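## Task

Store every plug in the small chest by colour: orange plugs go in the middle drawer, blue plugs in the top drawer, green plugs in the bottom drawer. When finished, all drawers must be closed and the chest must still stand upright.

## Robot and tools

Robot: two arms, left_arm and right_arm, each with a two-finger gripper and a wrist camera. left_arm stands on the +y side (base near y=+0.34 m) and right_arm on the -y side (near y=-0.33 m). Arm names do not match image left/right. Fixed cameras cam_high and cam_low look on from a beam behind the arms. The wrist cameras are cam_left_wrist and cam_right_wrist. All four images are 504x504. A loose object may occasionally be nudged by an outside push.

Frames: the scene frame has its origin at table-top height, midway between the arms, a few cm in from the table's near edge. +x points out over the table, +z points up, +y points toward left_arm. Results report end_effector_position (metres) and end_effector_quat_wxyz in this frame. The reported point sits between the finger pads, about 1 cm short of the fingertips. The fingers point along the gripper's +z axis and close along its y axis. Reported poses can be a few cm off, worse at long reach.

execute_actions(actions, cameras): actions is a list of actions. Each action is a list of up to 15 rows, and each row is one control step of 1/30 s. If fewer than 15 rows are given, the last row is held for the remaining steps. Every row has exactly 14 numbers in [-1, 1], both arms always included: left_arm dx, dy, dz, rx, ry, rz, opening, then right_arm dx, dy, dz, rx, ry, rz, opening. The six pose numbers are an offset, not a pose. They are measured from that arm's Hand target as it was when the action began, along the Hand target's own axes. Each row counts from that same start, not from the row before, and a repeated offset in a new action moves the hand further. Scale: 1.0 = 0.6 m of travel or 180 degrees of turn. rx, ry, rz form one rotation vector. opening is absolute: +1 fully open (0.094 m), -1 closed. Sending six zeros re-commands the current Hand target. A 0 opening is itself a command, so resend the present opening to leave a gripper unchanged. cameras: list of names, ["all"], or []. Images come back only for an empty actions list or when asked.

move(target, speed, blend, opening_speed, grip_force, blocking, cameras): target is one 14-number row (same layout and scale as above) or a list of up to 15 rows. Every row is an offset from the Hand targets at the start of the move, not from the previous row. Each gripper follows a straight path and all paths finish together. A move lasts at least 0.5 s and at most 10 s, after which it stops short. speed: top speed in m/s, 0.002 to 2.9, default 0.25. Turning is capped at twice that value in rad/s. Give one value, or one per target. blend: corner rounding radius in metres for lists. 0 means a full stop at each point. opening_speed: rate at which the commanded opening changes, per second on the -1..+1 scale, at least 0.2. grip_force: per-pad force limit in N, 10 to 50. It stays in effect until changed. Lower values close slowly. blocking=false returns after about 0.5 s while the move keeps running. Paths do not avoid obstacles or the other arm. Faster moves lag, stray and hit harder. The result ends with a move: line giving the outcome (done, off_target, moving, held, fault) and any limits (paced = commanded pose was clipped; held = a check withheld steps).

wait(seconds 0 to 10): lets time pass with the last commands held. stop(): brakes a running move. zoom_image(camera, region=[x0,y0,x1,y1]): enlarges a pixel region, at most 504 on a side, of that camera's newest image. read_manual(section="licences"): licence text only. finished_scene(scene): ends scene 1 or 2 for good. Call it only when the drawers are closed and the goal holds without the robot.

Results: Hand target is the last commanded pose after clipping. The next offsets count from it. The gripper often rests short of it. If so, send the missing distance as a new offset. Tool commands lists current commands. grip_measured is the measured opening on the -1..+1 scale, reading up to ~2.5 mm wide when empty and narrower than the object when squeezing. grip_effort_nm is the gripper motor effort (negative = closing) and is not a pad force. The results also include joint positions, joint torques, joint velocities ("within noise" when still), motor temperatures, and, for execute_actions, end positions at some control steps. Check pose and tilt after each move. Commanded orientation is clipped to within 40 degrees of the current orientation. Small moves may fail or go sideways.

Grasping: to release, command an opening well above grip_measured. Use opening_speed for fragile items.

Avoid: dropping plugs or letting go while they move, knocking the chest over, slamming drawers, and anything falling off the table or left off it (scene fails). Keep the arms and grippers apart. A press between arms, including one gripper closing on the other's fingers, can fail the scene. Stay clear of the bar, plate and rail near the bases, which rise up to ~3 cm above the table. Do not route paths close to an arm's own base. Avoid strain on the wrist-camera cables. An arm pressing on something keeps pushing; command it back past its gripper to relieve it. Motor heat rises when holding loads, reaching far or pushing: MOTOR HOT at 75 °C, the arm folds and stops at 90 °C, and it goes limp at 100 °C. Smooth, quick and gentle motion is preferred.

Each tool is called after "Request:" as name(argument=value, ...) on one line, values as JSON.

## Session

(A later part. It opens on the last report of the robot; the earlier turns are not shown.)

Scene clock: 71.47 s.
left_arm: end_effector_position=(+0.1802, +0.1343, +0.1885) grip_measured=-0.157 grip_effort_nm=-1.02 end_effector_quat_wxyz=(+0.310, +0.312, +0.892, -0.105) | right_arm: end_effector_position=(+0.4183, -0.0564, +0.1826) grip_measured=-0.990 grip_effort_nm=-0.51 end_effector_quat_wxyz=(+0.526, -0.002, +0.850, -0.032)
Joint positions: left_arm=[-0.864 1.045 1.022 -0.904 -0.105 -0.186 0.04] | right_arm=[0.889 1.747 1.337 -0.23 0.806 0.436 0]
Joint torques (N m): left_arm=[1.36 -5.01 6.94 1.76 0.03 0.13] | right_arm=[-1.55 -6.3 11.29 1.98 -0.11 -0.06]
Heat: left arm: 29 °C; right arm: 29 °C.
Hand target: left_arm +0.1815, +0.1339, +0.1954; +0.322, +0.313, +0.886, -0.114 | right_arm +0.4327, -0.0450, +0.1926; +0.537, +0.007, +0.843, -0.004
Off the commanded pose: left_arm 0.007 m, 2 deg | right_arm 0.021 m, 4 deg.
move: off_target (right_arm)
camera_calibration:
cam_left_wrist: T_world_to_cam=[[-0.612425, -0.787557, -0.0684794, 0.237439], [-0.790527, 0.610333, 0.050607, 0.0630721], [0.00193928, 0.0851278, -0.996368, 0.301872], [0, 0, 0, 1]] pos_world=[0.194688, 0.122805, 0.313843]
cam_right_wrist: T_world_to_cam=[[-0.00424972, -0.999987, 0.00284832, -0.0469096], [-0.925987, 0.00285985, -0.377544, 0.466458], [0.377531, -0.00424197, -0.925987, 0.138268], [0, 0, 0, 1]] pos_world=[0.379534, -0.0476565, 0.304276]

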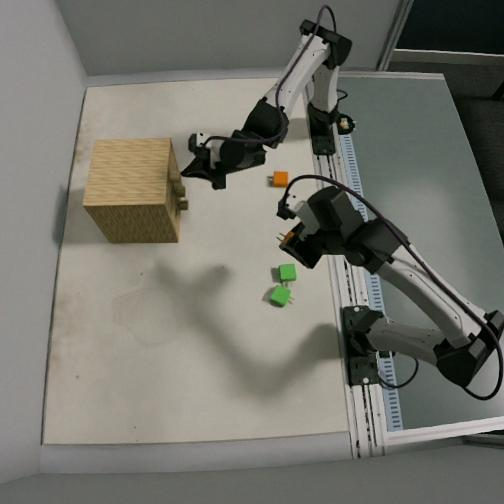

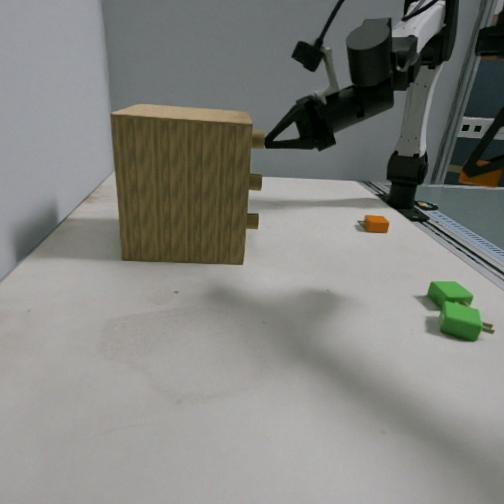

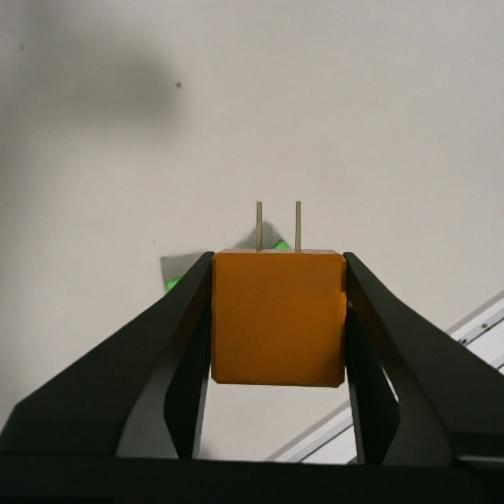

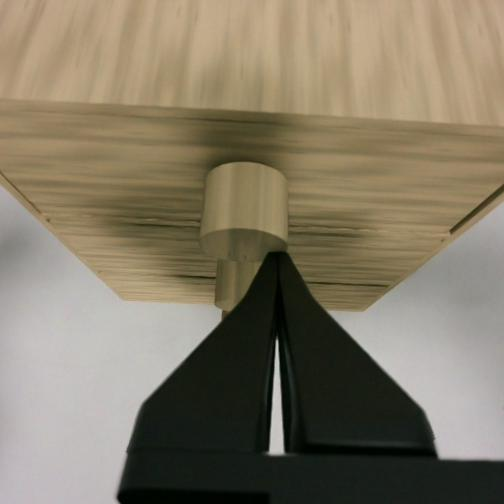

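Request:
move(target=[[0,0,0,0,0,0,-0.45,0.0515,0.007,-0.11,0,0,0,-1],[0,0,0,0,0,0,-0.45,0.157,0.007,-0.061,0,0,0,0],[0,0,0,0,0,0,-0.45,0.0935,0.01,0.0755,0,0,0,-0.65]], speed=[0.25,0.25,0.12], blend=[0.02,0,0], opening_speed=1.5, cameras=["cam_low","cam_right_wrist"])

Scene clock: 77.13 s.
left_arm: end_effector_position=(+0.1802, +0.1343, +0.1885) grip_measured=-0.157 grip_effort_nm=-1.02 end_effector_quat_wxyz=(+0.310, +0.312, +0.892, -0.105) | right_arm: end_effector_position=(+0.4427, -0.0477, +0.1151) grip_measured=-0.420 grip_effort_nm=-1.03 end_effector_quat_wxyz=(+0.527, +0.003, +0.849, -0.016)
Joint positions: left_arm=[-0.864 1.045 1.022 -0.904 -0.105 -0.186 0.04] | right_arm=[0.846 1.895 1.236 0.06 0.752 0.414 0.027]
Joint torques (N m): left_arm=[1.37 -5.08 6.57 1.84 0.08 0.17] | right_arm=[-0.34 -7.91 10.14 1.78 0.15 -0.04]
Heat: left arm: 28 °C; right arm: 30 °C.
Hand target: left_arm +0.1815, +0.1339, +0.1954; +0.322, +0.313, +0.886, -0.114 | right_arm +0.4500, -0.0392, +0.1226; +0.537, +0.007, +0.843, -0.004
Off the commanded pose: left_arm 0.007 m, 2 deg | right_arm 0.014 m, 2 deg.
move: off_target (right_arm); target 3's new opening was sent with right_arm's hand 0.015 m and 2 deg from that target
camera_calibration:
cam_right_wrist: T_world_to_cam=[[0.00488993, -0.999542, -0.0298572, -0.0381483], [-0.924605, 0.00685347, -0.380866, 0.463529], [0.380896, 0.0294685, -0.924148, 0.0665028], [0, 0, 0, 1]] pos_world=[0.403437, -0.0432673, 0.236862]
Images, in order (width x height): cam_low 504x504, cam_right_wrist 504x504.

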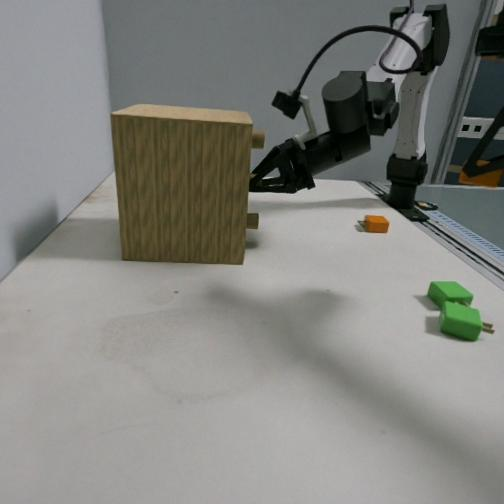

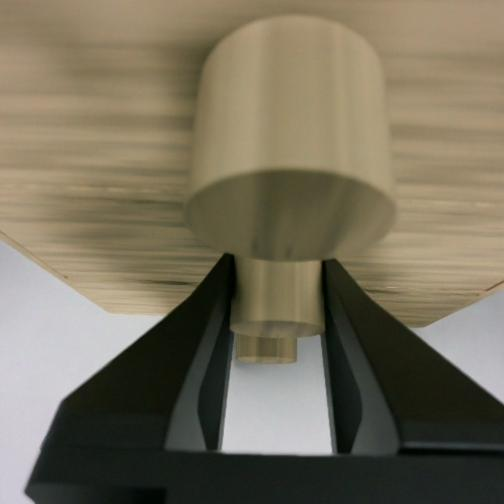

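Request:
move(target=[[0,0,0,0,0,0,-0.45,0.0762,0,-0.163,0,0,0,-0.65],[0,0,0,0,0,0,-0.45,0.0762,0,-0.163,0,0,0,0.1],[0,0,0,0,0,0,-0.45,0.1114,0,-0.2385,0,0,0,0.1],[0,0,0,0,0,0,-0.45,0.242,-0.143,-0.4295,0,0.139,0,1],[-0.379,0.0215,0.2205,0,0,0,-0.45,0.242,-0.143,-0.4295,0,0.139,0,1]], speed=[0.12,0.3,0.3,0.3,0.3], blend=[0,0,0.02,0,0], cameras=["all"])

Scene clock: 86.77 s.
left_arm: end_effector_position=(+0.3826, -0.0160, +0.2334) grip_measured=-0.157 grip_effort_nm=-1.02 end_effector_quat_wxyz=(+0.310, +0.312, +0.892, -0.107) | right_arm: end_effector_position=(+0.1557, -0.1254, +0.0922) grip_measured=+0.998 grip_effort_nm=0.10 end_effector_quat_wxyz=(+0.343, +0.002, +0.939, -0.018)
Joint positions: left_arm=[-0.716 2.074 2.203 -1.047 -0.013 -0.07 0.04] | right_arm=[1.475 1.349 0.895 -1.049 0.734 1.427 0.094]
Joint torques (N m): left_arm=[1.13 -11.45 9.26 1.8 0.14 0.11] | right_arm=[0.29 -4.98 8.35 0.31 0.29 0.1]
Heat: left arm: 29 °C; right arm: 30 °C.
Hand target: left_arm +0.3915, -0.0189, +0.2396; +0.321, +0.313, +0.887, -0.114 | right_arm +0.1537, -0.1201, +0.0999; +0.342, +0.008, +0.940, -0.002
Off the commanded pose: left_arm 0.011 m, 2 deg | right_arm 0.010 m, 2 deg.
move: off_target (left_arm); target 2's new opening was sent with right_arm's hand 0.015 m and 2 deg from that target
camera_calibration:
cam_left_wrist: T_world_to_cam=[[-0.612768, -0.787588, -0.0649732, 0.24545], [-0.790262, 0.610852, 0.0484387, 0.312855], [0.0015393, 0.0810275, -0.996711, 0.359135], [0, 0, 0, 1]] pos_world=[0.397088, -0.0268943, 0.358747]
cam_right_wrist: T_world_to_cam=[[-0.0145846, -0.999531, -0.0269145, -0.112351], [-0.99971, 0.0140612, 0.0195319, 0.165629], [-0.0191443, 0.0271916, -0.999447, 0.225862], [0, 0, 0, 1]] pos_world=[0.168266, -0.120769, 0.219478]

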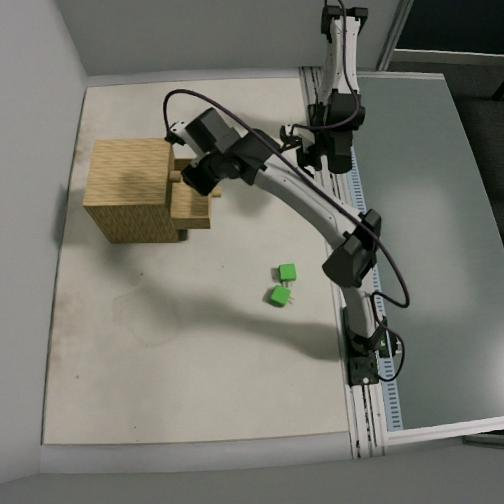

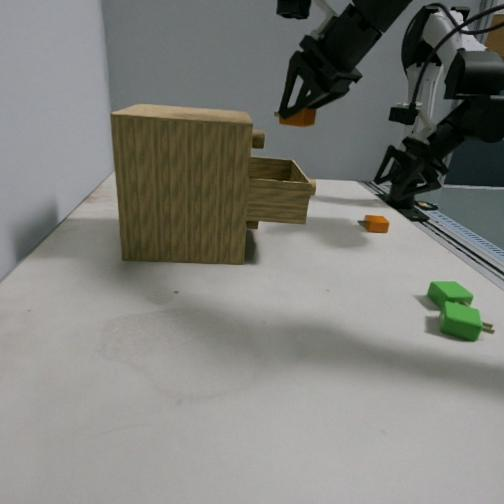

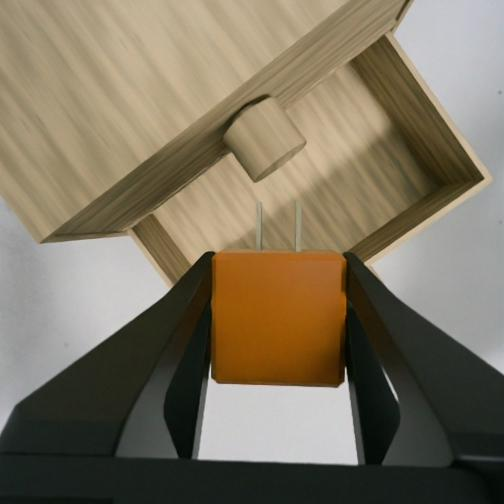

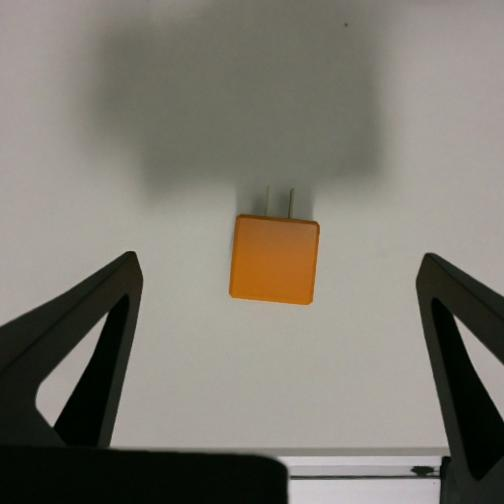

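Request:
move(target=[[0.087,0.002,0.1077,0,0,0,-0.45,0.0657,0.007,0.1017,0.018,0,0.021,1],[0.081,0.017,0.128,0,0,0,-0.45,0.0657,0.007,0.1017,0.018,0,0.021,-0.45],[0.107,0.017,0.16,0,0,0,0.1,0.0657,0.007,0.1017,0.018,0,0.021,-0.45]], speed=[0.2,0.1,0.1], opening_speed=1.5, cameras=["all"])

Scene clock: 94.37 s.
left_arm: end_effector_position=(+0.4017, -0.0177, +0.1325) grip_measured=+0.097 grip_effort_nm=0.14 end_effector_quat_wxyz=(+0.321, +0.310, +0.888, -0.112) | right_arm: end_effector_position=(+0.1623, -0.1170, +0.0311) grip_measured=-0.223 grip_effort_nm=-1.02 end_effector_quat_wxyz=(+0.342, +0.043, +0.938, -0.019)
Joint positions: left_arm=[-0.698 2.042 1.729 -0.578 -0.002 -0.057 0.052] | right_arm=[1.442 1.502 0.767 -0.777 0.733 1.484 0.037]
Joint torques (N m): left_arm=[0.88 -11.74 6.97 1.93 0.12 0.09] | right_arm=[-0.65 -3.71 5.57 0.51 0.32 0.09]
Heat: left arm: 30 °C; right arm: 30 °C.
Hand target: left_arm +0.4073, -0.0188, +0.1248; +0.321, +0.313, +0.887, -0.114 | right_arm +0.1628, -0.1160, +0.0278; +0.341, +0.049, +0.939, -0.018
Off the commanded pose: left_arm 0.010 m, 0 deg | right_arm 0.004 m, 1 deg.
move: done
camera_calibration:
cam_left_wrist: T_world_to_cam=[[-0.611502, -0.788793, -0.0622159, 0.248344], [-0.790971, 0.61146, 0.0219386, 0.337837], [0.0207375, 0.0626265, -0.997822, 0.250786], [0, 0, 0, 1]] pos_world=[0.413881, -0.0263875, 0.258279]
cam_right_wrist: T_world_to_cam=[[-0.0908555, -0.99444, -0.0532438, -0.0917061], [-0.995738, 0.0898637, 0.0207385, 0.181484], [-0.0158385, 0.0549011, -0.998366, 0.167386], [0, 0, 0, 1]] pos_world=[0.17503, -0.116695, 0.158466]

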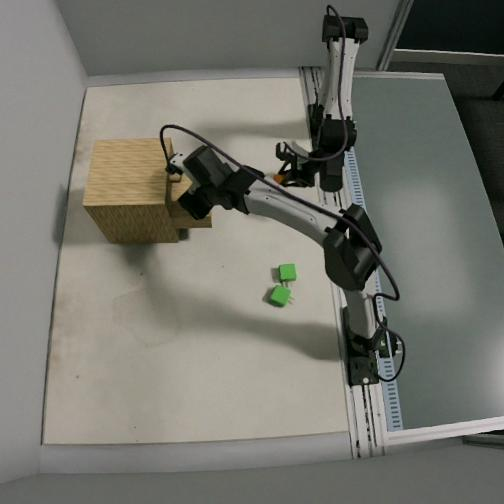

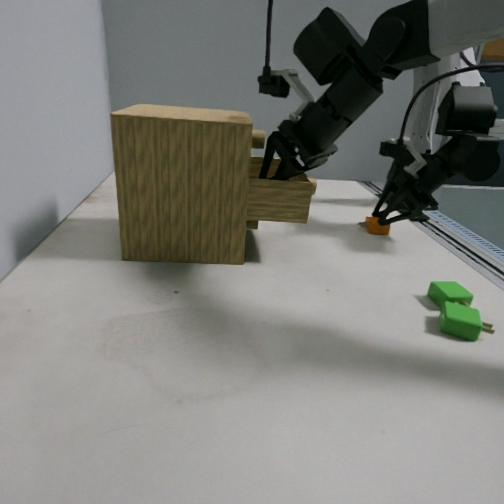

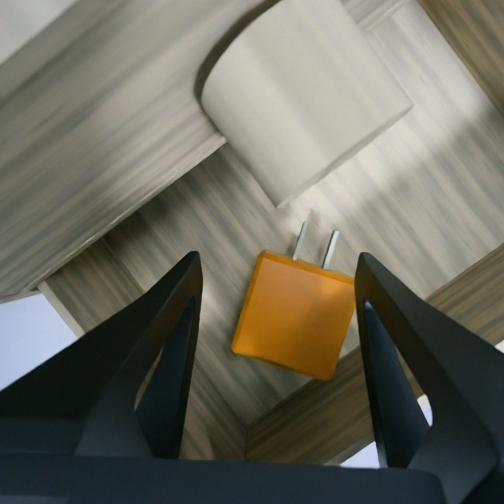

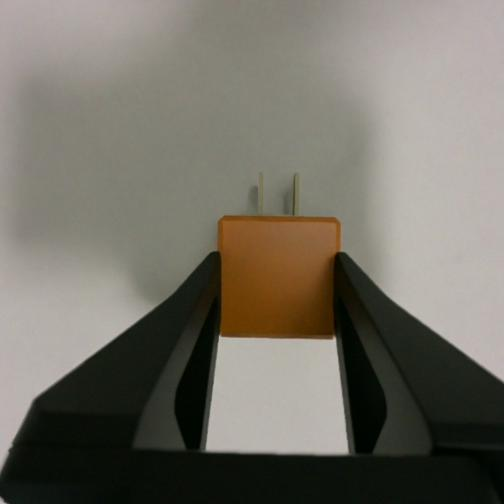

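Request:
move(target=[[-0.017,-0.016,-0.051,0,0,0,0.1,-0.201,0.006,-0.136,0,0,0,-0.45],[-0.114,0.005,-0.209,0,0,0,0.2,-0.201,0.006,-0.136,0,0,0,-0.45],[0.375,-0.041,-0.2825,0.161,0,0.1915,0.2,-0.201,0.006,-0.136,-0.018,0,-0.021,-0.45],[0.375,-0.041,-0.2825,0.161,0,0.1915,0.2,-0.516,0.083,-0.028,-0.018,0,-0.021,-0.45]], speed=0.3, blend=[0.01,0.02,0,0], cameras=["all"])

Scene clock: 105.33 s.
left_arm: end_effector_position=(+0.1702, +0.1409, +0.1020) grip_measured=+0.198 grip_effort_nm=0.14 end_effector_quat_wxyz=(+0.234, +0.624, +0.710, -0.227) | right_arm: end_effector_position=(+0.3892, -0.0954, +0.2317) grip_measured=-0.223 grip_effort_nm=-1.03 end_effector_quat_wxyz=(+0.335, +0.009, +0.942, -0.012)
Joint positions: left_arm=[-0.462 1.195 0.785 -0.783 0.576 0.835 0.056] | right_arm=[0.78 1.783 1.887 -1.123 0.487 0.63 0.037]
Joint torques (N m): left_arm=[1.17 -6.11 6.84 1.22 0.56 0.17] | right_arm=[-0.28 -7.16 10.14 1.22 0.15 -0.06]
Heat: left arm: 31 °C; right arm: 30 °C.
Hand target: left_arm +0.1728, +0.1387, +0.1106; +0.253, +0.628, +0.699, -0.230 | right_arm +0.3933, -0.0899, +0.2395; +0.342, +0.008, +0.940, -0.003
Off the commanded pose: left_arm 0.009 m, 3 deg | right_arm 0.010 m, 1 deg.
move: off_target (left_arm); blend cut to 0 m at target 2
camera_calibration:
cam_left_wrist: T_world_to_cam=[[-0.991141, -0.128646, -0.0330253, 0.198571], [-0.130308, 0.989979, 0.0544257, -0.110701], [0.0256927, 0.058247, -0.997972, 0.21511], [0, 0, 0, 1]] pos_world=[0.17686, 0.122608, 0.227256]
cam_right_wrist: T_world_to_cam=[[-0.0232883, -0.998834, -0.0422796, -0.0680883], [-0.999062, 0.021708, 0.0374595, 0.392263], [-0.036498, 0.0431123, -0.998403, 0.376941], [0, 0, 0, 1]] pos_world=[0.404067, -0.092775, 0.358766]

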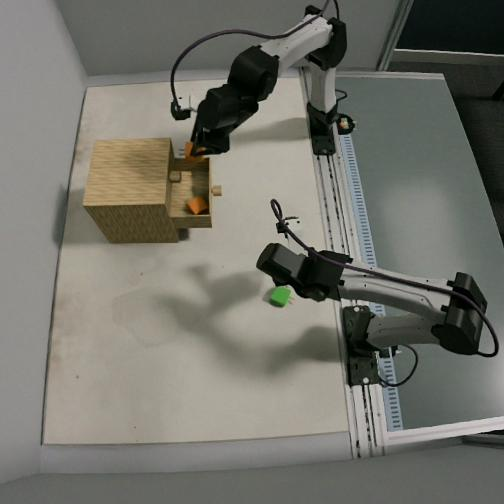

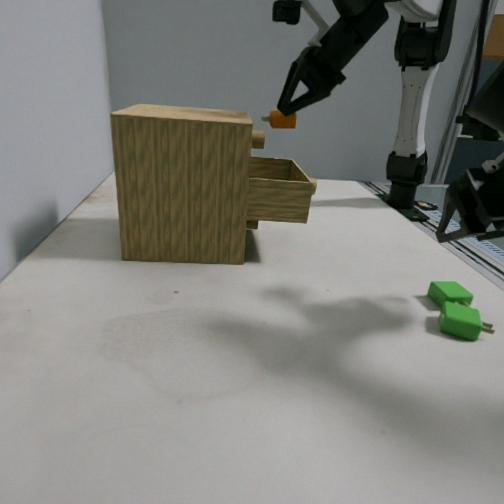

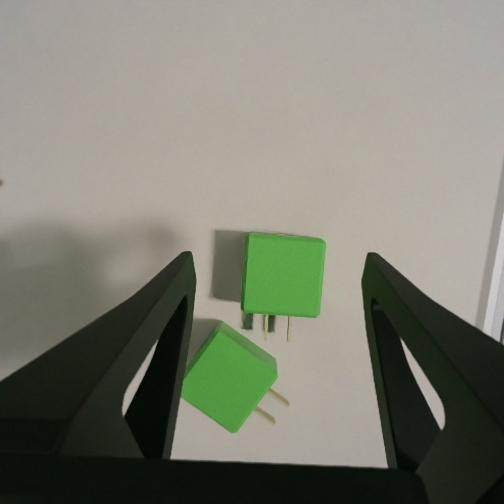

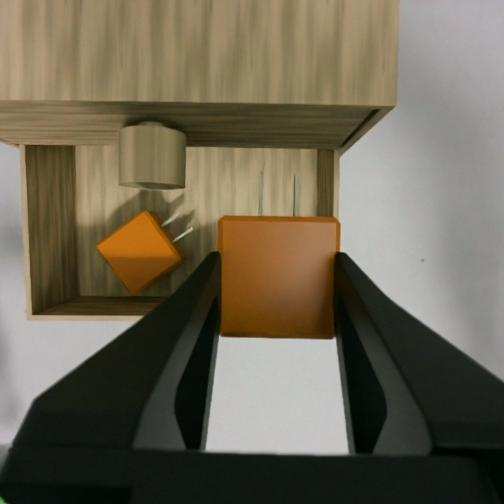

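Request:
move(target=[[0.0847,0,0.1008,0,0.083,0,0.2,0.094,0.017,0.132,0,0,0,-0.45],[0.0847,0,0.1008,0,0.083,0,-0.45,0.094,0.017,0.132,0,0,0,0.0],[-0.107,0,-0.128,0,0,0,-0.45,-0.086,0.017,-0.102,0,0,0,0.0]], speed=[0.15,0.2,0.25], opening_speed=1.5, cameras=["all"])

Scene clock: 111.20 s.
left_arm: end_effector_position=(+0.1699, +0.1414, +0.1977) grip_measured=-0.448 grip_effort_nm=-0.12 end_effector_quat_wxyz=(+0.232, +0.624, +0.711, -0.228) | right_arm: end_effector_position=(+0.3940, -0.0823, +0.3152) grip_measured=-0.002 grip_effort_nm=0.10 end_effector_quat_wxyz=(+0.352, +0.003, +0.936, +0.006)
Joint positions: left_arm=[-0.446 1.216 1.181 -1.173 0.584 0.854 0.026] | right_arm=[0.798 2.05 2.64 -1.558 0.486 0.622 0.047]
Joint torques (N m): left_arm=[1.36 -5.26 8.59 1.12 0.52 0.16] | right_arm=[0.29 -8.13 7.61 1.22 0.29 0.04]
Heat: left arm: 30 °C; right arm: 31 °C.
Hand target: left_arm +0.1732, +0.1389, +0.2107; +0.253, +0.628, +0.699, -0.230 | right_arm +0.3937, -0.0797, +0.3195; +0.342, +0.008, +0.940, -0.003
Off the commanded pose: left_arm 0.014 m, 3 deg | right_arm 0.005 m, 2 deg.
joint sent to its limit (right arm) — joint 4 (wrist pitch), lower limit. The joint targets still meet the commanded pose.
move: off_target (left_arm)
camera_calibration:
cam_left_wrist: T_world_to_cam=[[-0.991324, -0.128291, -0.0285904, 0.200635], [-0.129735, 0.989953, 0.0562239, -0.11694], [0.0210901, 0.0594453, -0.998009, 0.311165], [0, 0, 0, 1]] pos_world=[0.177161, 0.123008, 0.322857]
cam_right_wrist: T_world_to_cam=[[0.00239471, -0.99729, -0.073529, -0.051563], [-0.999996, -0.00249352, 0.00125198, 0.403405], [-0.00143194, 0.0735257, -0.997292, 0.448271], [0, 0, 0, 1]] pos_world=[0.404169, -0.0833768, 0.442761]

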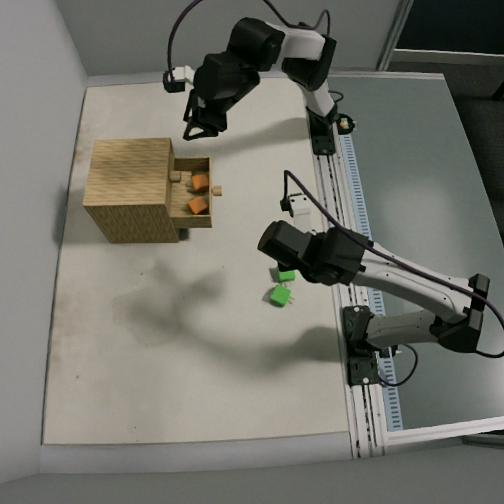

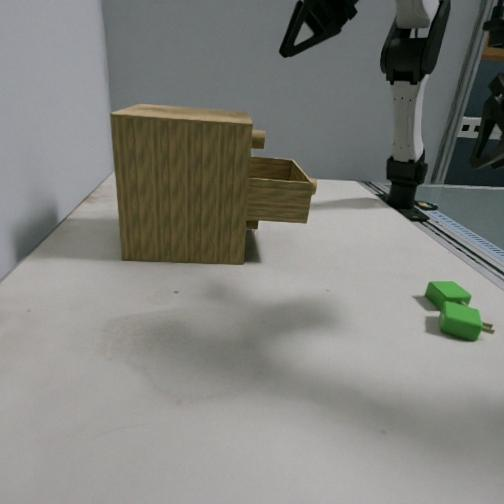

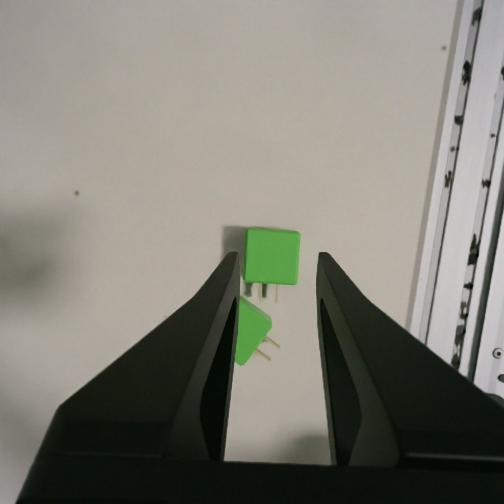

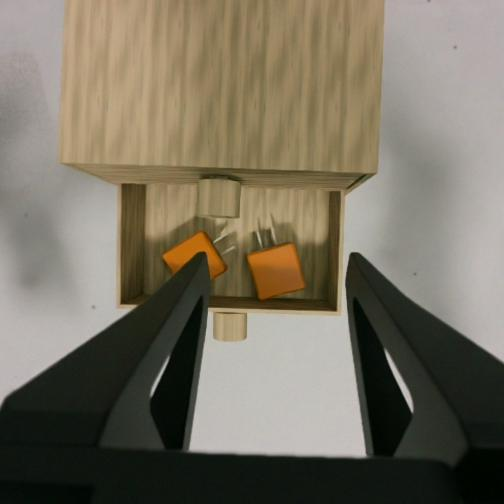

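Request:
move(target=[[0.13,-0.005,0.16,0,0.05,0,0.2,0.233,0.058,-0.0435,0,-0.139,0,-1],[0.197,-0.005,0.2415,0,0.05,0,0.2,0.376,0.058,0.113,0,-0.139,0,-1],[0.197,-0.005,0.2415,0,0.05,0,-0.45,0.159,0.065,0.2955,0,-0.139,0,-1]], speed=[0.3,0.2,0.12], opening_speed=1.5, cameras=["all"])

Scene clock: 118.67 s.
left_arm: end_effector_position=(+0.1658, +0.1386, +0.0252) grip_measured=-0.156 grip_effort_nm=-1.02 end_effector_quat_wxyz=(+0.193, +0.644, +0.717, -0.185) | right_arm: end_effector_position=(+0.4273, -0.0643, +0.1157) grip_measured=-0.990 grip_effort_nm=-0.51 end_effector_quat_wxyz=(+0.530, +0.012, +0.847, -0.046)
Joint positions: left_arm=[-0.562 1.332 0.61 -0.513 0.451 0.795 0.04] | right_arm=[0.865 1.847 1.175 0.037 0.825 0.432 0]
Joint torques (N m): left_arm=[-0.05 -3.88 6.09 1.34 0.19 -0.04] | right_arm=[0.29 -7.1 10.48 1.93 -0.32 -0.03]
Heat: left arm: 30 °C; right arm: 31 °C.
Hand target: left_arm +0.1699, +0.1359, +0.0238; +0.198, +0.644, +0.717, -0.180 | right_arm +0.4351, -0.0412, +0.1224; +0.537, +0.007, +0.843, -0.004
Off the commanded pose: left_arm 0.005 m, 1 deg | right_arm 0.025 m, 5 deg.
move: off_target (right_arm)
camera_calibration:
cam_left_wrist: T_world_to_cam=[[-0.993417, -0.104381, -0.0471897, 0.188819], [-0.111106, 0.978262, 0.175094, -0.109457], [0.0278874, 0.179185, -0.98342, 0.121142], [0, 0, 0, 1]] pos_world=[0.172036, 0.10508, 0.147209]
cam_right_wrist: T_world_to_cam=[[-0.0416708, -0.999068, 0.0112443, -0.0395228], [-0.920737, 0.0340289, -0.388698, 0.450639], [0.387953, -0.0265504, -0.921297, 0.0664008], [0, 0, 0, 1]] pos_world=[0.387512, -0.0530578, 0.236782]

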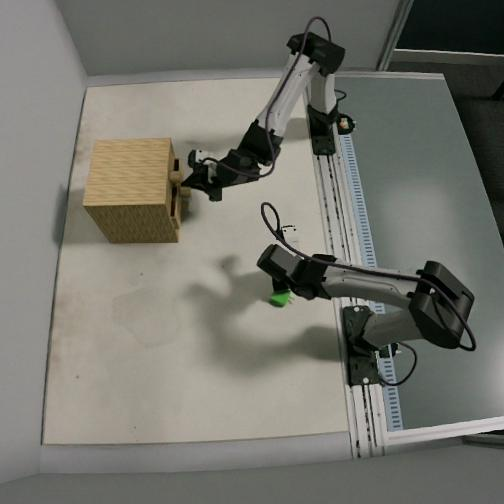

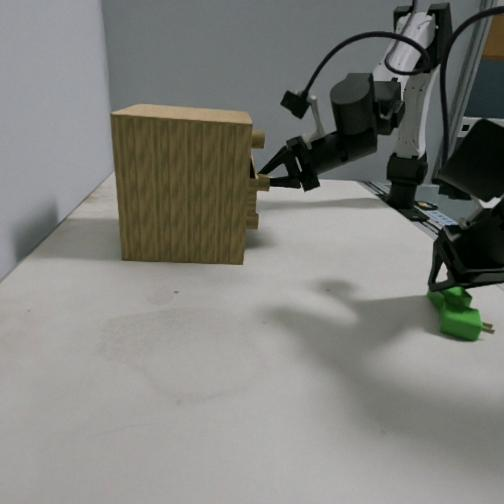

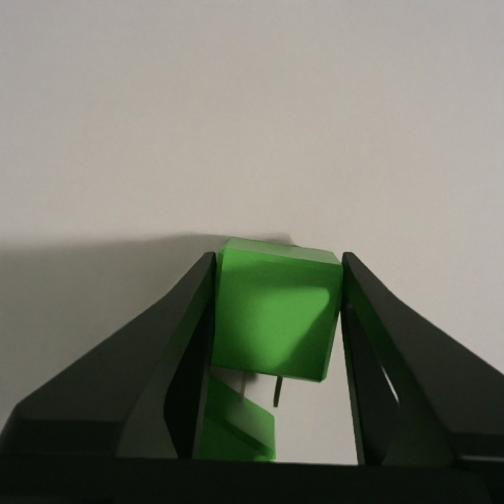

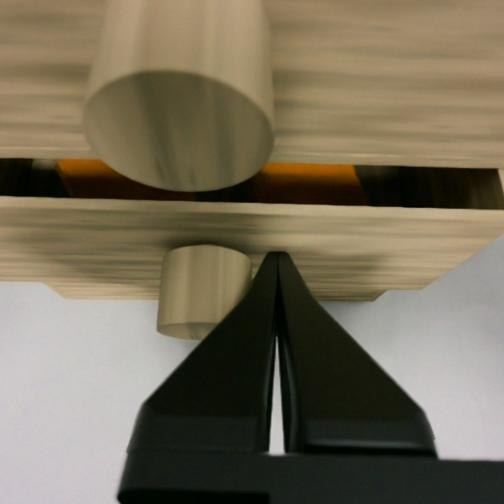

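Request:
move(target=[-0.146,0,-0.243,0,-0.05,0,-0.45,-0.0233,-0.025,0.05,0,0,0,-1], speed=0.12, cameras=["all"])

Scene clock: 121.83 s.
left_arm: end_effector_position=(+0.1665, +0.1399, +0.1762) grip_measured=-0.156 grip_effort_nm=-1.02 end_effector_quat_wxyz=(+0.223, +0.623, +0.715, -0.227) | right_arm: end_effector_position=(+0.4501, -0.0667, +0.1153) grip_measured=-0.990 grip_effort_nm=-0.50 end_effector_quat_wxyz=(+0.524, -0.002, +0.851, -0.033)
Joint positions: left_arm=[-0.467 1.202 1.094 -1.104 0.57 0.83 0.04] | right_arm=[0.805 1.875 1.217 0.059 0.737 0.372 0]
Joint torques (N m): left_arm=[1.17 -6.04 8.8 1.21 0.58 0.15] | right_arm=[-1.98 -6.6 10.8 2.12 -0.21 -0.05]
Heat: left arm: 30 °C; right arm: 31 °C.
Hand target: left_arm +0.1705, +0.1360, +0.1939; +0.253, +0.628, +0.699, -0.230 | right_arm +0.4679, -0.0567, +0.1224; +0.537, +0.007, +0.843, -0.004
Off the commanded pose: left_arm 0.018 m, 4 deg | right_arm 0.022 m, 4 deg.
move: off_target (left_arm, right_arm)
camera_calibration:
cam_left_wrist: T_world_to_cam=[[-0.991353, -0.130152, -0.0167231, 0.194578], [-0.131019, 0.988835, 0.0709833, -0.116844], [0.0072978, 0.0725606, -0.997337, 0.29027], [0, 0, 0, 1]] pos_world=[0.175468, 0.119802, 0.301046]
cam_right_wrist: T_world_to_cam=[[-0.00503783, -0.999981, 0.00351371, -0.056513], [-0.927684, 0.00336173, -0.373351, 0.470853], [0.373332, -0.00514049, -0.927683, 0.0658459], [0, 0, 0, 1]] pos_world=[0.411935, -0.0577563, 0.237076]

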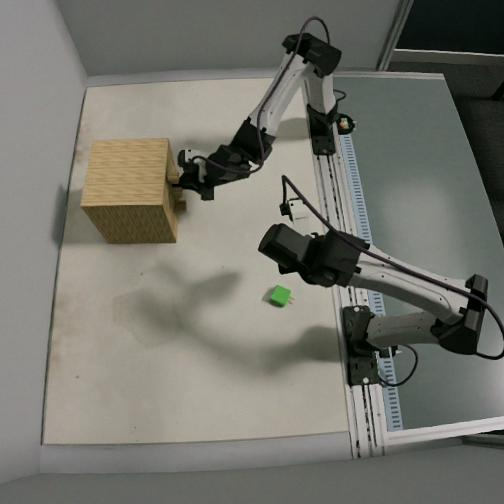

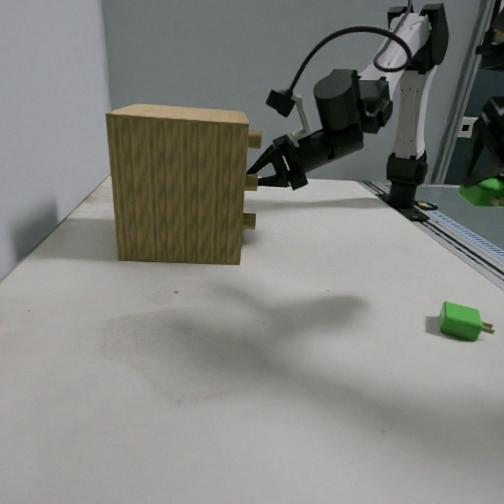

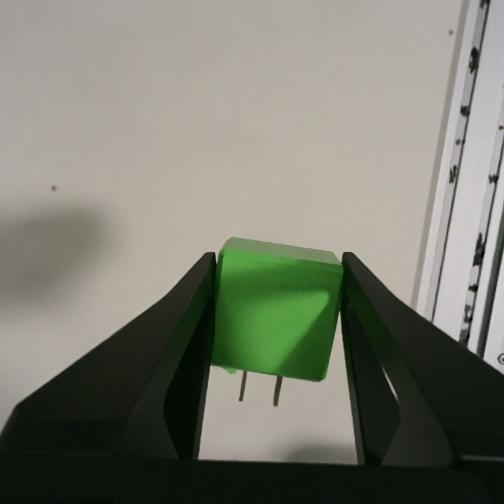

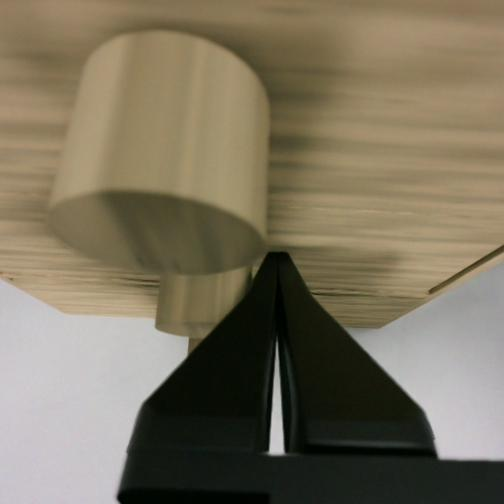

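Request:
move(target=[[0,0,0,0,0,0,-0.45,0.069,0.028,-0.148,0,0,0,-1],[0,0,0,0,0,0,-0.45,0.172,0.028,-0.1,0,0,0,0],[0,0,0,0,0,0,-0.45,0.11,0.03,0.033,0,0,0,-0.65]], speed=[0.25,0.25,0.12], blend=[0.02,0,0], opening_speed=1.5, cameras=["cam_low","cam_right_wrist"])

Scene clock: 127.60 s.
left_arm: end_effector_position=(+0.1664, +0.1399, +0.1761) grip_measured=-0.156 grip_effort_nm=-1.02 end_effector_quat_wxyz=(+0.223, +0.623, +0.715, -0.227) | right_arm: end_effector_position=(+0.4500, -0.0466, +0.0496) grip_measured=-0.418 grip_effort_nm=-1.02 end_effector_quat_wxyz=(+0.529, +0.004, +0.848, -0.015)
Joint positions: left_arm=[-0.467 1.202 1.094 -1.105 0.57 0.831 0.04] | right_arm=[0.832 2.047 1.155 0.306 0.742 0.403 0.027]
Joint torques (N m): left_arm=[1.24 -6.04 9.16 1.17 0.49 0.2] | right_arm=[-0.58 -8.31 9.42 1.78 0.1 -0.05]
Heat: left arm: 31 °C; right arm: 31 °C.
Hand target: left_arm +0.1705, +0.1360, +0.1939; +0.253, +0.628, +0.699, -0.230 | right_arm +0.4582, -0.0385, +0.0541; +0.537, +0.007, +0.844, -0.004
Off the commanded pose: left_arm 0.019 m, 4 deg | right_arm 0.012 m, 2 deg.
move: off_target (left_arm, right_arm); target 3's new opening was sent with right_arm's hand 0.014 m and 2 deg from that target
camera_calibration:
cam_right_wrist: T_world_to_cam=[[0.00340473, -0.999492, -0.0317028, -0.0382175], [-0.92312, 0.00904833, -0.384405, 0.444966], [0.384496, 0.0305743, -0.92262, 0.00143719], [0, 0, 0, 1]] pos_world=[0.410335, -0.0422682, 0.171161]
Images, in order (width x height): cam_low 504x504, cam_right_wrist 504x504.

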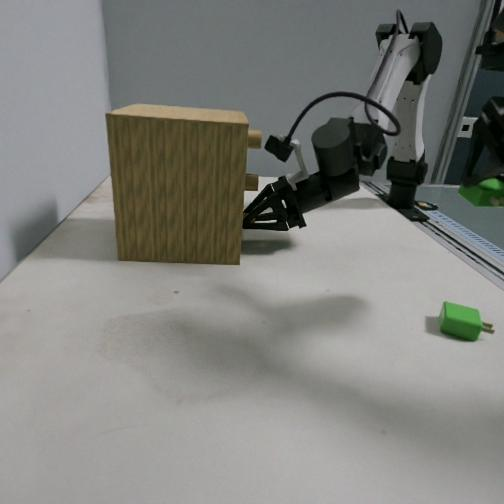

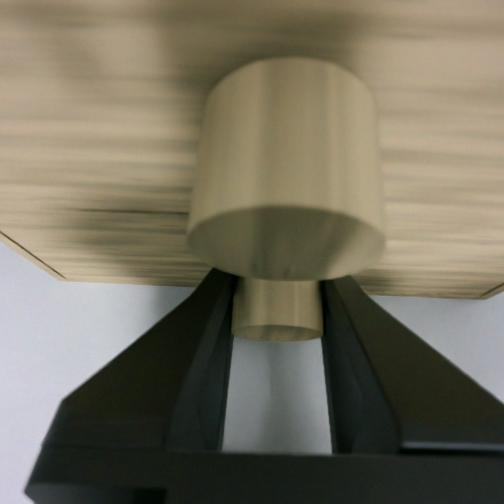

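Request:
move(target=[[0,0,0,0,0,0,-0.45,0.0902,0,-0.193,0,0,0,-0.65],[0,0,0,0,0,0,-0.45,0.0902,0,-0.193,0,0,0,0.1],[0,0,0,0,0,0,-0.45,0.12,0,-0.273,0,0,0,0.1],[0,0,0,0,0,0,-0.45,-0.05,-0.3,-0.3,0,0,0,0.1],[-0.217,0.34,0.235,0,0,0,-0.45,-0.05,-0.3,-0.3,0,0,0,0.1]], speed=[0.12,0.3,0.3,0.3,0.3], blend=[0,0,0.02,0,0], cameras=["all"])

Scene clock: 136.87 s.
left_arm: end_effector_position=(+0.3870, -0.0268, +0.1681) grip_measured=-0.156 grip_effort_nm=-1.02 end_effector_quat_wxyz=(+0.245, +0.626, +0.703, -0.234) | right_arm: end_effector_position=(+0.3044, -0.2165, +0.1550) grip_measured=+0.098 grip_effort_nm=0.10 end_effector_quat_wxyz=(+0.536, +0.008, +0.844, -0.009)
Joint positions: left_arm=[-0.555 2.283 2.28 -1.114 0.56 0.736 0.04] | right_arm=[0.769 0.932 0.546 -0.15 0.689 0.358 0.052]
Joint torques (N m): left_arm=[0.1 -12.82 9.03 1.33 0.24 -0.04] | right_arm=[-0.79 -2.33 7.94 1.66 0.05 -0.04]
Motor temperatures (°C): left_arm=[18 29 32 26 19 21 22] | right_arm=[19 29 32 26 16 20 21]
Heat: left arm: 32 °C; right arm: 32 °C.
Hand target: left_arm +0.3933, -0.0317, +0.1688; +0.253, +0.628, +0.699, -0.230 | right_arm +0.3049, -0.2161, +0.1575; +0.537, +0.007, +0.843, -0.004
Off the commanded pose: left_arm 0.008 m, 1 deg | right_arm 0.003 m, 1 deg.
move: done; target 2's new opening was sent with right_arm's hand 0.013 m and 1 deg from that target
camera_calibration:
cam_left_wrist: T_world_to_cam=[[-0.992073, -0.119248, -0.0396257, 0.39581], [-0.120351, 0.992372, 0.0267222, 0.0807145], [0.0361368, 0.0312794, -0.998857, 0.280678], [0, 0, 0, 1]] pos_world=[0.392244, -0.0416786, 0.293885]
cam_right_wrist: T_world_to_cam=[[0.00406827, -0.998888, -0.0469678, -0.201943], [-0.917015, 0.015006, -0.398571, 0.354127], [0.398833, 0.0446916, -0.915934, 0.15754], [0, 0, 0, 1]] pos_world=[0.262729, -0.214074, 0.275956]

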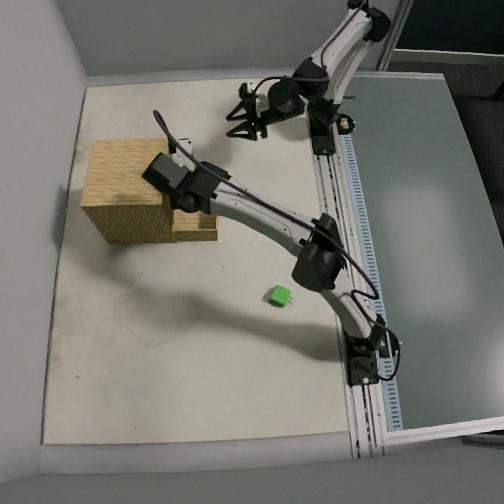

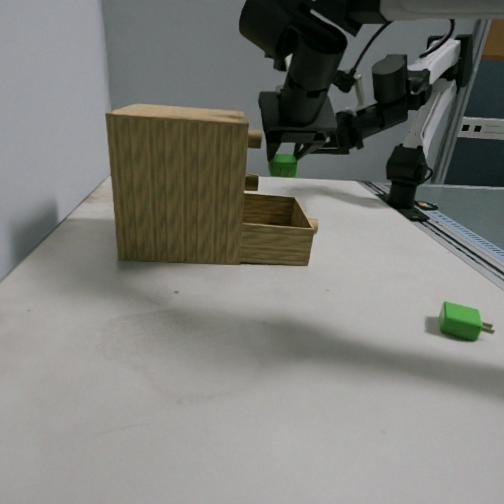

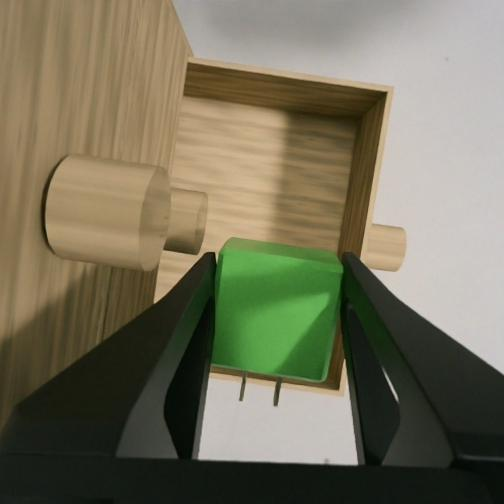

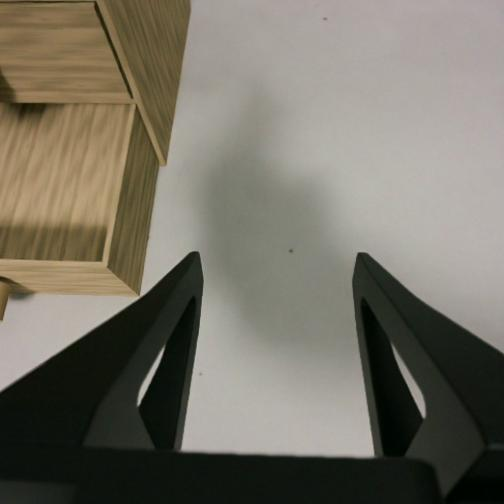

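Request:
move(target=[[0.1327,-0.013,0.1563,0,0,0,-0.45,0,0,0,0,0,0,0.1],[0.1327,-0.013,0.1563,0,0,0,0.0,0,0,0,0,0,0,0.1],[-0.031,-0.02,-0.04,0,0,0,0.0,0,0,0,0,0,0,0.1],[0.377,-0.293,-0.188,-0.207,0,-0.247,1,0,0,0,0,0,0,0.1]], speed=[0.15,0.2,0.25,0.35], opening_speed=1.5, cameras=["all"])

Scene clock: 145.67 s.
left_arm: end_effector_position=(+0.1899, +0.1937, +0.1071) grip_measured=+0.998 grip_effort_nm=0.14 end_effector_quat_wxyz=(+0.322, +0.217, +0.918, -0.081) | right_arm: end_effector_position=(+0.3044, -0.2165, +0.1550) grip_measured=+0.098 grip_effort_nm=0.10 end_effector_quat_wxyz=(+0.536, +0.008, +0.844, -0.009)
Joint positions: left_arm=[-0.706 0.86 0.617 -0.684 -0.126 -0.228 0.094] | right_arm=[0.769 0.932 0.546 -0.15 0.689 0.358 0.052]
Joint torques (N m): left_arm=[-0.27 -2.47 7.12 1.74 -0.3 -0.09] | right_arm=[-0.79 -2.33 7.95 1.67 0.05 -0.05]
Heat: left arm: 32 °C; right arm: 32 °C.
Hand target: left_arm +0.1923, +0.1940, +0.1105; +0.332, +0.210, +0.916, -0.077 | right_arm +0.3049, -0.2161, +0.1575; +0.537, +0.007, +0.843, -0.004
Off the commanded pose: left_arm 0.004 m, 1 deg | right_arm 0.003 m, 1 deg.
move: done; target 2's new opening was sent with left_arm's hand 0.024 m and 4 deg from that target
camera_calibration:
cam_left_wrist: T_world_to_cam=[[-0.440173, -0.896228, -0.0549852, 0.271557], [-0.897834, 0.438492, 0.0402451, 0.0933472], [-0.0119582, 0.0670823, -0.997676, 0.222003], [0, 0, 0, 1]] pos_world=[0.205997, 0.187552, 0.232662]
cam_right_wrist: T_world_to_cam=[[0.00406827, -0.998888, -0.0469678, -0.201943], [-0.917015, 0.015006, -0.398571, 0.354127], [0.398833, 0.0446916, -0.915934, 0.15754], [0, 0, 0, 1]] pos_world=[0.262729, -0.214074, 0.275956]

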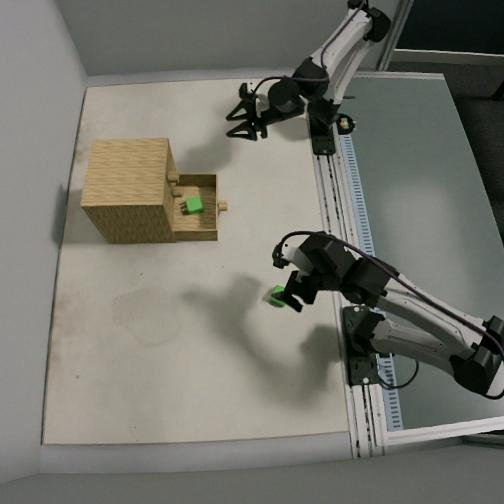

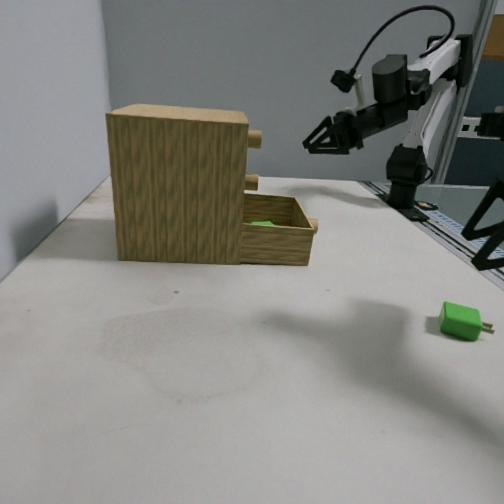

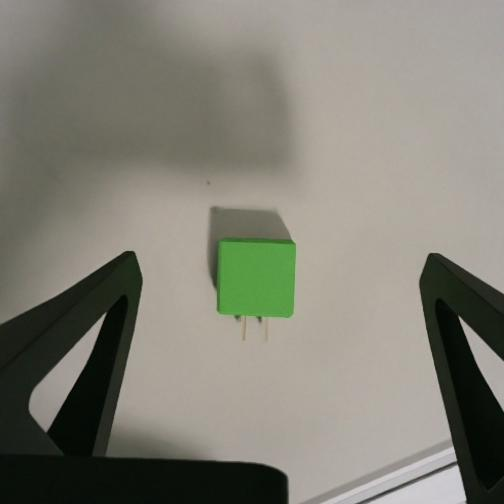

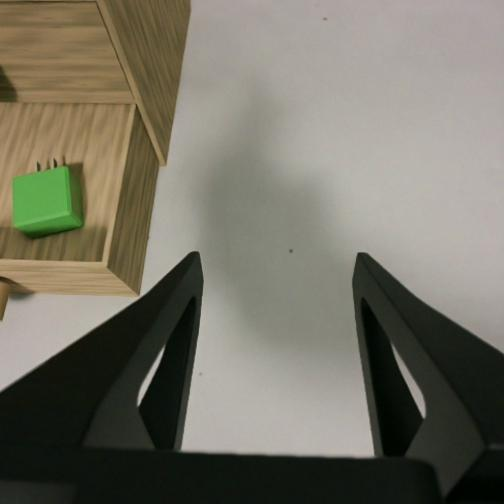

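Request:
move(target=[[0.0965,0.022,0.115,0,0,0,1,0,0,0,0,0,0,0.1],[0.0965,0.022,0.115,0,0,0,-0.45,0,0,0,0,0,0,0.1],[-0.0965,0.022,-0.115,0,0,0,-0.45,0,0,0,0,0,0,0.1],[-0.423,-0.154,0.181,0.207,0,0.247,-0.45,0,0,0,0,0,0,0.1]], speed=[0.2,0.2,0.3,0.35], blend=[0,0,0.03,0], opening_speed=1.5, cameras=["all"])

Scene clock: 154.43 s.
left_arm: end_effector_position=(+0.3833, -0.0009, +0.1841) grip_measured=-0.158 grip_effort_nm=-1.02 end_effector_quat_wxyz=(+0.239, +0.623, +0.710, -0.223) | right_arm: end_effector_position=(+0.3044, -0.2165, +0.1550) grip_measured=+0.098 grip_effort_nm=0.10 end_effector_quat_wxyz=(+0.536, +0.008, +0.844, -0.009)
Joint positions: left_arm=[-0.518 2.226 2.264 -1.184 0.549 0.771 0.04] | right_arm=[0.769 0.932 0.546 -0.15 0.689 0.358 0.052]
Joint torques (N m): left_arm=[0.77 -12.64 9.25 1.24 0.54 0.2] | right_arm=[-0.8 -2.33 7.94 1.67 0.05 -0.05]
Heat: left arm: 32 °C; right arm: 32 °C.
Hand target: left_arm +0.3899, -0.0045, +0.1898; +0.253, +0.628, +0.699, -0.230 | right_arm +0.3049, -0.2161, +0.1575; +0.537, +0.007, +0.843, -0.004
Off the commanded pose: left_arm 0.010 m, 2 deg | right_arm 0.003 m, 1 deg.
move: done
camera_calibration:
cam_left_wrist: T_world_to_cam=[[-0.990101, -0.13315, -0.0443917, 0.39595], [-0.13533, 0.989519, 0.0503694, 0.0555926], [0.0372198, 0.0558784, -0.997744, 0.295345], [0, 0, 0, 1]] pos_world=[0.388561, -0.0187927, 0.309455]
cam_right_wrist: T_world_to_cam=[[0.00406827, -0.998888, -0.0469678, -0.201943], [-0.917015, 0.015006, -0.398571, 0.354127], [0.398833, 0.0446916, -0.915934, 0.15754], [0, 0, 0, 1]] pos_world=[0.262729, -0.214074, 0.275956]

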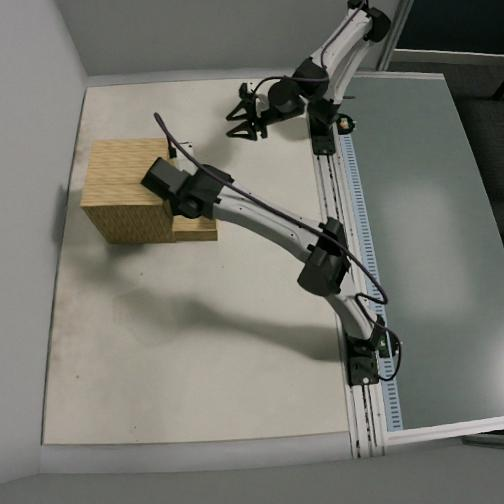

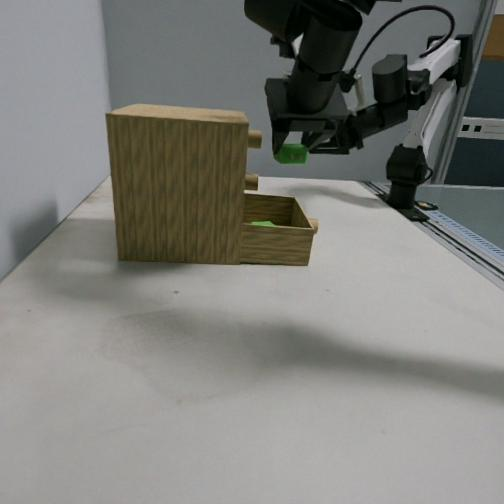

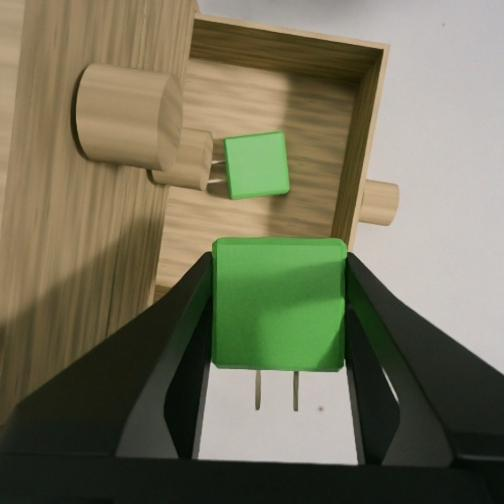

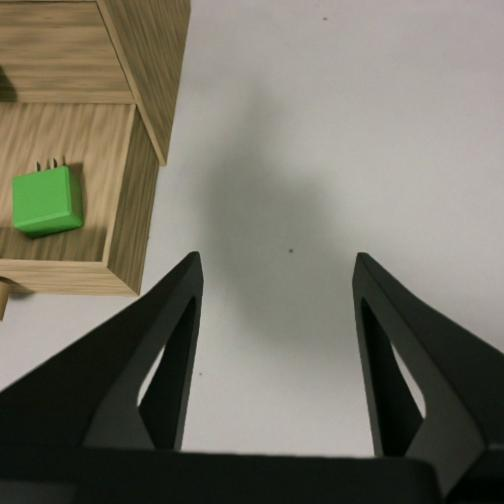

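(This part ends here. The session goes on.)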